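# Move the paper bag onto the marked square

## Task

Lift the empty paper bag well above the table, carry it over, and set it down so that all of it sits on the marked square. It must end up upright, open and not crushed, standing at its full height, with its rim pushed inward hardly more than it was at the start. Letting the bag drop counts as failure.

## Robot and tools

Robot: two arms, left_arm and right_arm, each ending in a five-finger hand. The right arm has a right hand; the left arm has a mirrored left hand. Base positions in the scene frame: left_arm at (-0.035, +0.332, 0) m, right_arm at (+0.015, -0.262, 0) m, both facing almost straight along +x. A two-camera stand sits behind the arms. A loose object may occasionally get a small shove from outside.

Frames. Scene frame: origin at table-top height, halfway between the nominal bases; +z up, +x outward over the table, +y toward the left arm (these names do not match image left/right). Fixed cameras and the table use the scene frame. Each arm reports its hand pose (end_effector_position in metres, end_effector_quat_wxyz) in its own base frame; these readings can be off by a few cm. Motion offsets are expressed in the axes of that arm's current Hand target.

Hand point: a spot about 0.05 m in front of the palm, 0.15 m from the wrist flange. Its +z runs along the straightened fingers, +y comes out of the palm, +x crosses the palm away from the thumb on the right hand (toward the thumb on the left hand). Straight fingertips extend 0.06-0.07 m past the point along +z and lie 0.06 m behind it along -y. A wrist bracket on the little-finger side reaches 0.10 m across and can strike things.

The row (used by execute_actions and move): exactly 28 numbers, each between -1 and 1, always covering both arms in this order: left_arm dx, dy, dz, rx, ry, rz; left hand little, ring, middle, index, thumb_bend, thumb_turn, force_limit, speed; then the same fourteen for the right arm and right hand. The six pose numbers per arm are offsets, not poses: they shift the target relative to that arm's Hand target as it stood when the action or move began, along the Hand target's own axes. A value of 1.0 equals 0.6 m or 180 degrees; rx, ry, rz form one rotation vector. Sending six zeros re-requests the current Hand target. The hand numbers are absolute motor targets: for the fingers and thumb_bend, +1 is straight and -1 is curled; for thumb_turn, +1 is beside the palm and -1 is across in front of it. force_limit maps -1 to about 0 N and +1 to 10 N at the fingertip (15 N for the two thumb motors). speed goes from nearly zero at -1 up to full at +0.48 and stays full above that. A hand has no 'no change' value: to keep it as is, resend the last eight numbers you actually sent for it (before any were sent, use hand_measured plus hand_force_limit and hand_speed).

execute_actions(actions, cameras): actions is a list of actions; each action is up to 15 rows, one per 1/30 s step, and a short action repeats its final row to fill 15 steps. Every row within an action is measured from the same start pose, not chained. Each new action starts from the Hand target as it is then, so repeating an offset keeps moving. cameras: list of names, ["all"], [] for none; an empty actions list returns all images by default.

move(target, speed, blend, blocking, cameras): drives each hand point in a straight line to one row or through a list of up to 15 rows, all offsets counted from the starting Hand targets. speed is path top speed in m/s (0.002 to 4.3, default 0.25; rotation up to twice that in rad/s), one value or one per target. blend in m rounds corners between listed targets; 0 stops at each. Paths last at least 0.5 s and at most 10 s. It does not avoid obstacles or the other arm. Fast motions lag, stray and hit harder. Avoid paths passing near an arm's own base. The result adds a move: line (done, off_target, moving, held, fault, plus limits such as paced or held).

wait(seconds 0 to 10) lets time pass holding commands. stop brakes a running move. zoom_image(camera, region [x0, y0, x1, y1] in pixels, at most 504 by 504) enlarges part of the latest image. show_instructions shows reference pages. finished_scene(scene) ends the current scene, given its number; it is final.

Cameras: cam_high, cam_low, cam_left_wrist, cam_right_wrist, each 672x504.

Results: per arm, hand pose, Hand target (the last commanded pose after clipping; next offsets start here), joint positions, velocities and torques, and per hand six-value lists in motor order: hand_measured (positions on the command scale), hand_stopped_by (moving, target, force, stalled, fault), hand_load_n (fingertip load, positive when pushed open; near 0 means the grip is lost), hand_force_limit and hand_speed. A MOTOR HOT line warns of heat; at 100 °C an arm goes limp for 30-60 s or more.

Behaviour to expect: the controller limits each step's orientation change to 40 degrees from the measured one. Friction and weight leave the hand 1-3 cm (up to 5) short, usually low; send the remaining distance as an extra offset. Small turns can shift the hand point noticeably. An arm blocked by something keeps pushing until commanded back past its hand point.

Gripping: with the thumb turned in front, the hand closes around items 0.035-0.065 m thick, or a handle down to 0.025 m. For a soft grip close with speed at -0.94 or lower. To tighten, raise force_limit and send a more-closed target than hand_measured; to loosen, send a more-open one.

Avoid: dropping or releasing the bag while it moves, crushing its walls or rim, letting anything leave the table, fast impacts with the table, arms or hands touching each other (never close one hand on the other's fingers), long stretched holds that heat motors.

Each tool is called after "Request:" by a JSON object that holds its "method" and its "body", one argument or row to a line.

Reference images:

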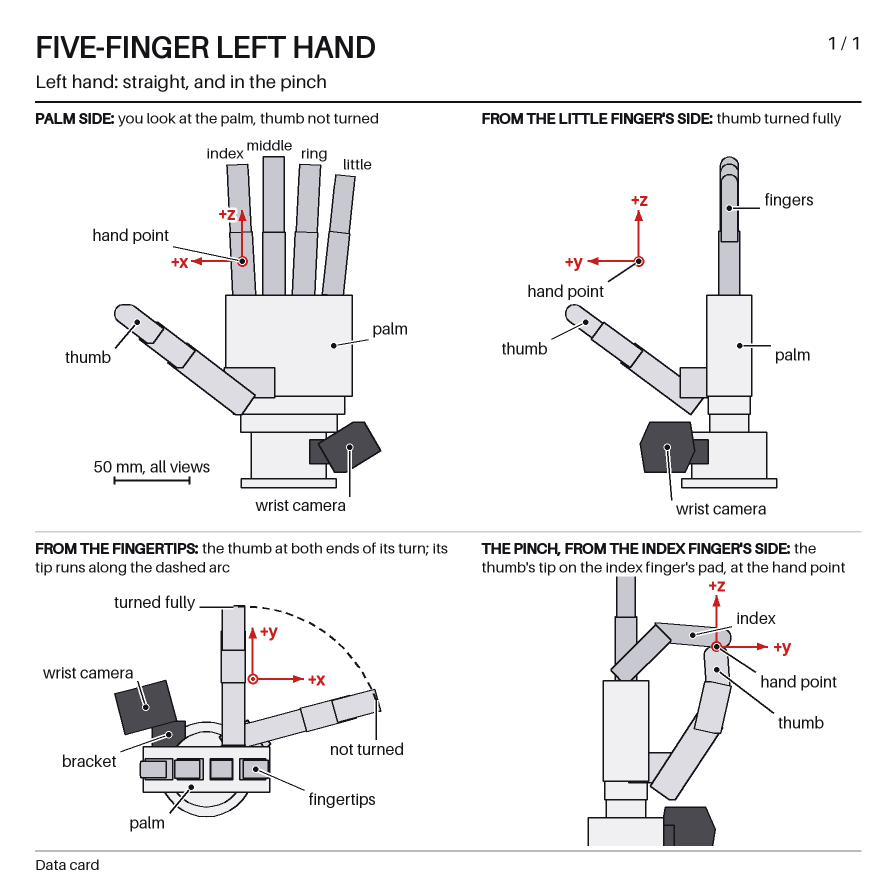

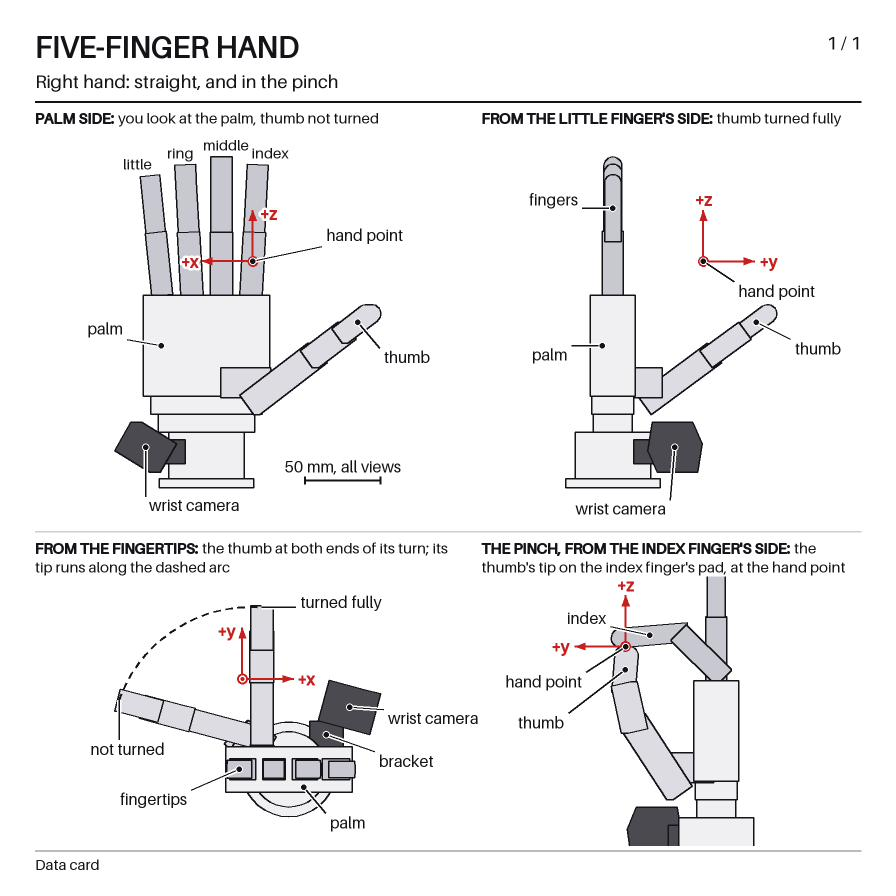

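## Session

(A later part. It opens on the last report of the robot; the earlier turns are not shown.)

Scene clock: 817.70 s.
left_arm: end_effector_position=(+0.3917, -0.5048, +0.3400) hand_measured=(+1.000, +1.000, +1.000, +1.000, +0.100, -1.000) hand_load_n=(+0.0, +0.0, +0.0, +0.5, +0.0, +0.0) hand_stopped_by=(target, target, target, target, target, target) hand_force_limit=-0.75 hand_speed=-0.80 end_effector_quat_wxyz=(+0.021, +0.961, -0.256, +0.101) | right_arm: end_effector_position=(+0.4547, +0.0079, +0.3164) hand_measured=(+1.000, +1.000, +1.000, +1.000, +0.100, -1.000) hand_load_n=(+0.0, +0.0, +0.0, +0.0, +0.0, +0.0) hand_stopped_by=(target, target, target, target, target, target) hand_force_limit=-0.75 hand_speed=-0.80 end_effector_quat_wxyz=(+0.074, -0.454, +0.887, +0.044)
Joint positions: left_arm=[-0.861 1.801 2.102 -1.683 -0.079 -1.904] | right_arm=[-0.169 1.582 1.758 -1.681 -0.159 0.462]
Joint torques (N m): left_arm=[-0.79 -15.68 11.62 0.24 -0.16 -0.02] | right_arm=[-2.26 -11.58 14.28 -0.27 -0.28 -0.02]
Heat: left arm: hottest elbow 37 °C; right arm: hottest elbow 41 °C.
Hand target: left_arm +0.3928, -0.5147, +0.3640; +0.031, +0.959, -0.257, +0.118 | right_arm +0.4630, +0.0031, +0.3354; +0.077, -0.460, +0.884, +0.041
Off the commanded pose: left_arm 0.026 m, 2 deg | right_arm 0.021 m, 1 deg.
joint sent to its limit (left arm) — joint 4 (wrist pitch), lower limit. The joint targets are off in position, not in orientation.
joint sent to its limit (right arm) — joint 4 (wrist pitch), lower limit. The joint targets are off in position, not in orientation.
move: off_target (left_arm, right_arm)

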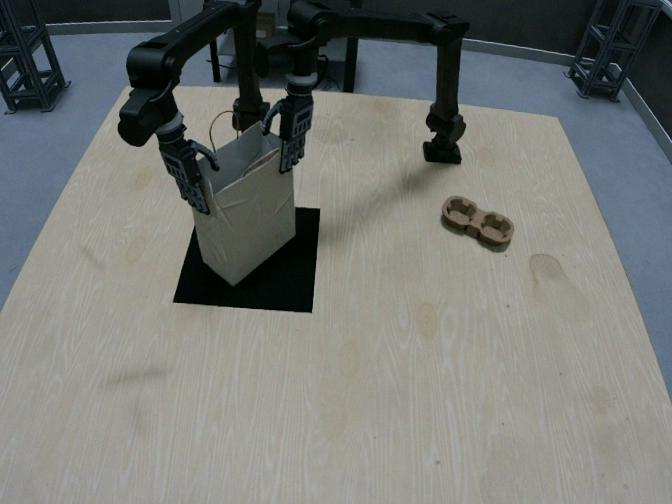

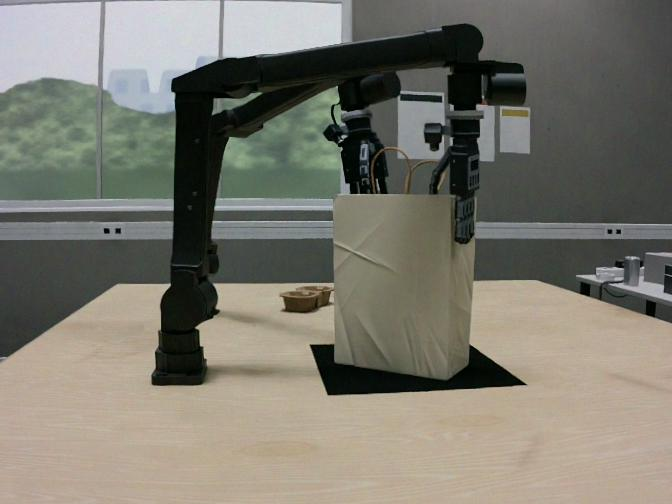

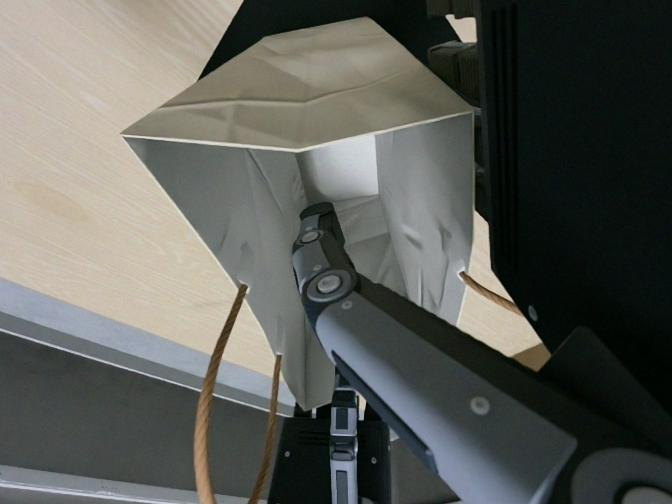

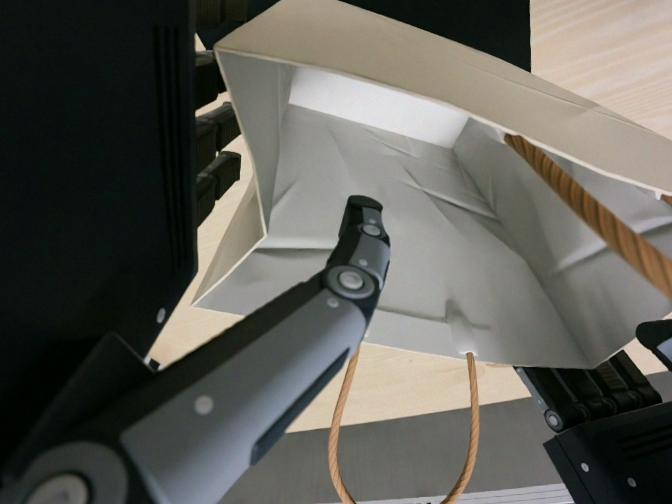

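Request:
{"method": "move", "body": {
  "target": [
    [0.0081,-0.02,-0.0324,0,0,0,1,1,1,1,0.1,-1,-0.75,-0.8, -0.0116,0,-0.0657,0,0,0,1,1,1,1,0.1,-1,-0.75,-0.8],
    [0.0081,-0.1,-0.0324,0,0,0,1,1,1,1,0.1,-1,-0.75,-0.8, -0.0116,-0.1,-0.0657,0,0,0,1,1,1,1,0.1,-1,-0.75,-0.8]
  ],
  "speed": 0.06,
  "cameras": ["all"]
}}

Request:
{"method": "zoom_image", "body": {
  "camera": "cam_high",
  "region": [150, 60, 380, 340]
}}

Scene clock: 824.40 s.
left_arm: end_effector_position=(+0.4229, -0.4689, +0.3594) hand_measured=(+1.000, +1.000, +1.000, +1.000, +0.100, -1.000) hand_load_n=(+0.0, +0.0, +0.0, +0.0, +0.0, +0.0) hand_stopped_by=(target, target, target, target, target, target) hand_force_limit=-0.75 hand_speed=-0.80 end_effector_quat_wxyz=(+0.028, +0.960, -0.254, +0.113) | right_arm: end_effector_position=(+0.5022, -0.0262, +0.3659) hand_measured=(+1.000, +1.000, +1.000, +1.000, +0.100, -1.000) hand_load_n=(+0.0, +0.0, +0.0, +0.0, +0.0, +0.0) hand_stopped_by=(target, target, target, target, target, target) hand_force_limit=-0.75 hand_speed=-0.80 end_effector_quat_wxyz=(+0.140, -0.438, +0.888, +0.006)
Joint positions: left_arm=[-0.775 1.776 2.113 -1.683 -0.063 -1.821] | right_arm=[-0.228 1.649 1.972 -1.681 -0.185 0.447]
Joint torques (N m): left_arm=[0.56 -17.67 8.88 0.31 -0.09 0.09] | right_arm=[-2.14 -10.87 14.27 0.02 -0.3 -0.1]
Heat: left arm: hottest elbow 37 °C; right arm: hottest elbow 43 °C.
Hand target: left_arm +0.4227, -0.4628, +0.3841; +0.031, +0.959, -0.257, +0.118 | right_arm +0.5122, -0.0314, +0.3753; +0.077, -0.460, +0.884, +0.041
Off the commanded pose: left_arm 0.025 m, 1 deg | right_arm 0.015 m, 9 deg.
joint sent to its limit (left arm) — joint 4 (wrist pitch), lower limit. The joint targets are off in position, not in orientation.
joint sent to its limit (right arm) — joint 4 (wrist pitch), lower limit. The joint targets are off in position and orientation.
move: off_target (left_arm, right_arm)

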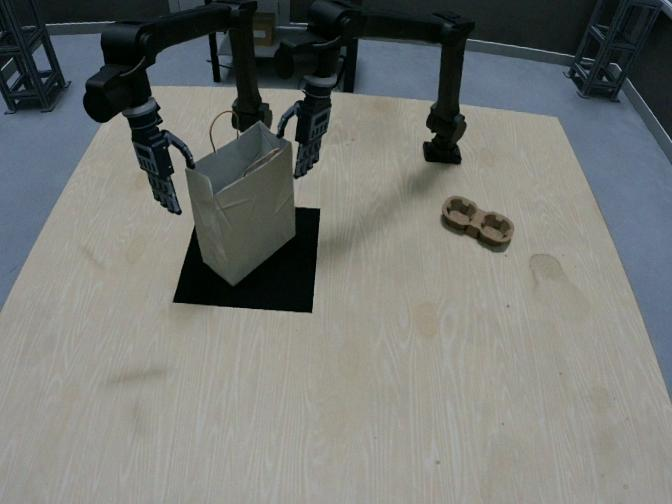

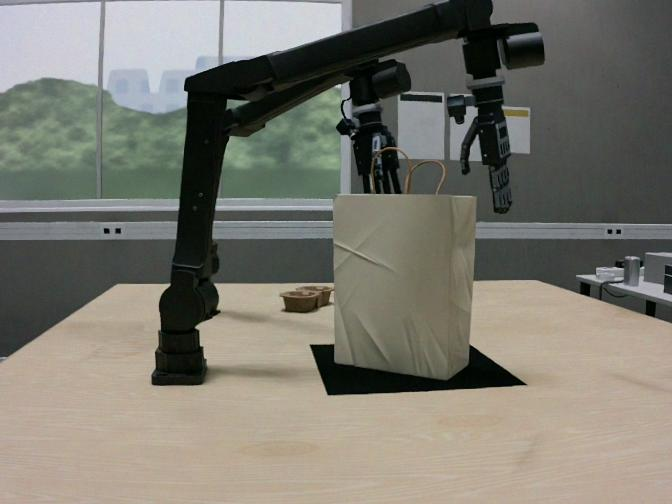

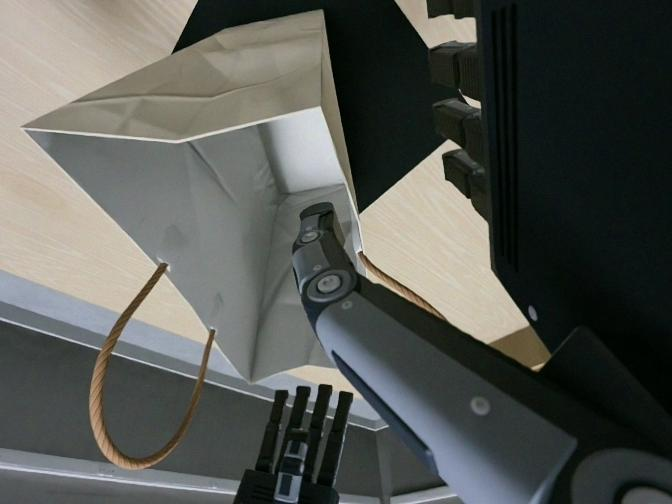

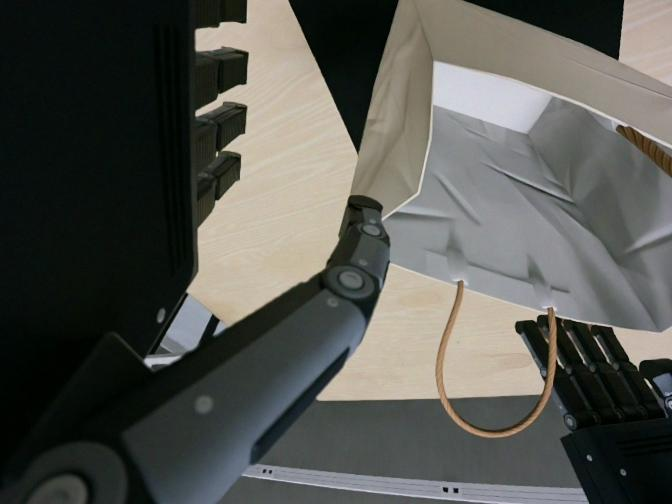

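Scaled by 1.800 from the camera's 672x504 image, which has a finer 960x720 frame.

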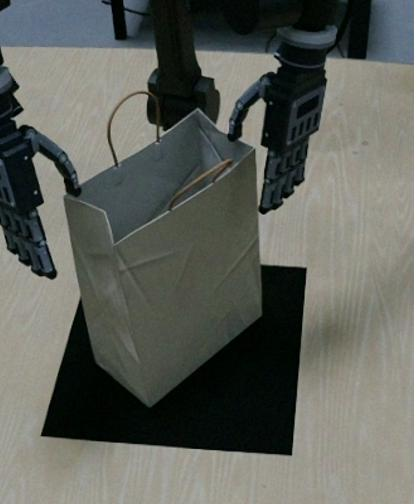

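Request:
{"method": "move", "body": {
  "target": [0.0081,-0.14,-0.0324,0,0,0,1,1,1,1,0.1,-1,-0.75,-0.8, -0.0116,-0.12,-0.03,0,0,0,1,1,1,1,0.1,-1,-0.75,-0.8],
  "speed": 0.12,
  "cameras": ["all"]
}}

Request:
{"method": "zoom_image", "body": {
  "camera": "cam_high",
  "region": [150, 60, 380, 340]
}}

Scene clock: 831.07 s.
left_arm: end_effector_position=(+0.4663, -0.3981, +0.3865) hand_measured=(+1.000, +1.000, +1.000, +1.000, +0.100, -1.000) hand_load_n=(+0.0, -0.5, +0.0, +0.0, +0.0, +0.0) hand_stopped_by=(target, target, target, target, target, target) hand_force_limit=-0.75 hand_speed=-0.80 end_effector_quat_wxyz=(+0.037, +0.958, -0.253, +0.130) | right_arm: end_effector_position=(+0.5644, -0.0640, +0.3873) hand_measured=(+1.000, +1.000, +1.000, +1.000, +0.100, -1.000) hand_load_n=(+0.0, +0.0, +0.0, +0.0, +0.0, +0.0) hand_stopped_by=(target, target, target, target, target, target) hand_force_limit=-0.75 hand_speed=-0.80 end_effector_quat_wxyz=(+0.184, -0.424, +0.886, -0.024)
Joint positions: left_arm=[-0.62 1.73 2.113 -1.683 -0.023 -1.671] | right_arm=[-0.274 1.799 2.223 -1.681 -0.205 0.436]
Joint torques (N m): left_arm=[0.03 -16.67 7.99 0.38 -0.06 0.09] | right_arm=[-1.96 -12.63 14.05 0.23 -0.32 -0.08]
Heat: left arm: hottest elbow 37 °C; right arm: hottest elbow 44 °C.
Hand target: left_arm +0.4647, -0.3900, +0.4042; +0.031, +0.959, -0.257, +0.118 | right_arm +0.5733, -0.0696, +0.3942; +0.077, -0.460, +0.884, +0.041
Off the commanded pose: left_arm 0.020 m, 2 deg | right_arm 0.013 m, 15 deg.
joint sent to its limit (left arm) — joint 4 (wrist pitch), lower limit. The joint targets are off in position, not in orientation.
joint sent to its limit (right arm) — joint 4 (wrist pitch), lower limit. The joint targets are off in position and orientation.
move: off_target (left_arm, right_arm)

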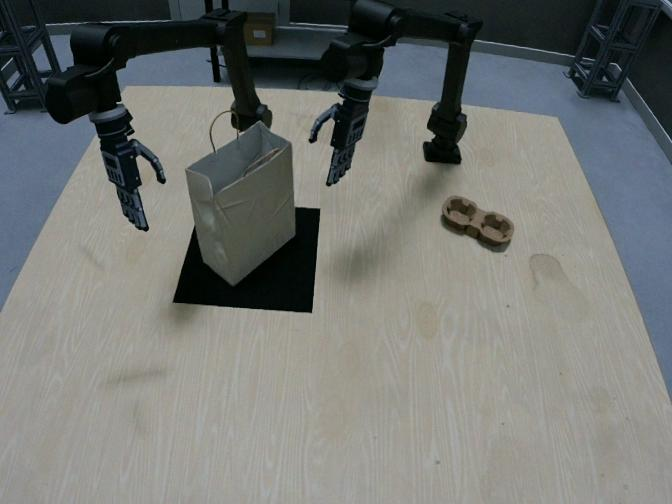

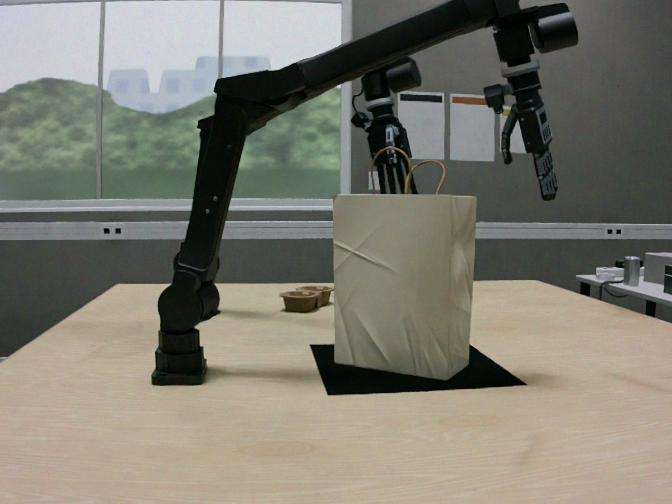

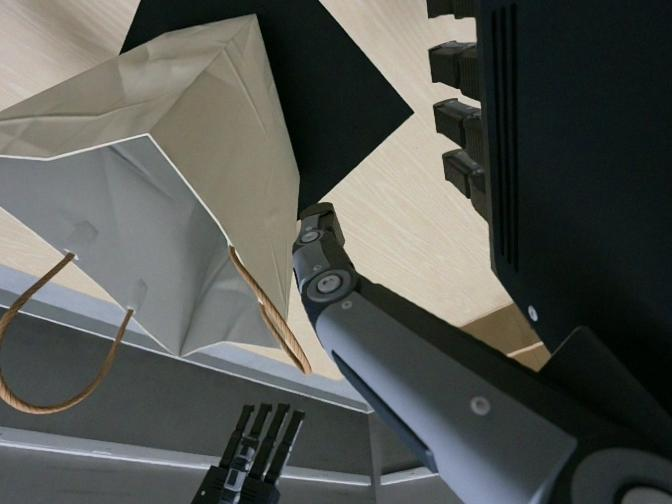

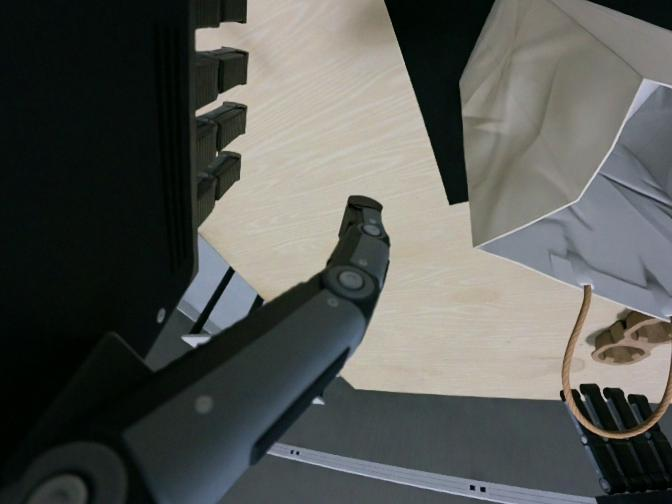

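Scaled by 1.800 from the camera's 672x504 image, which has a finer 960x720 frame.

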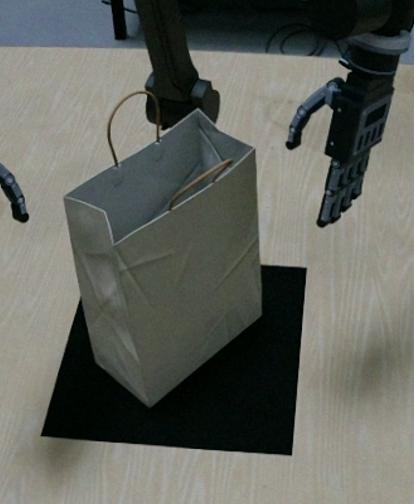

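Request:
{"method": "finished_scene", "body": {
  "scene": 1
}}

The scene is finished: the task was done.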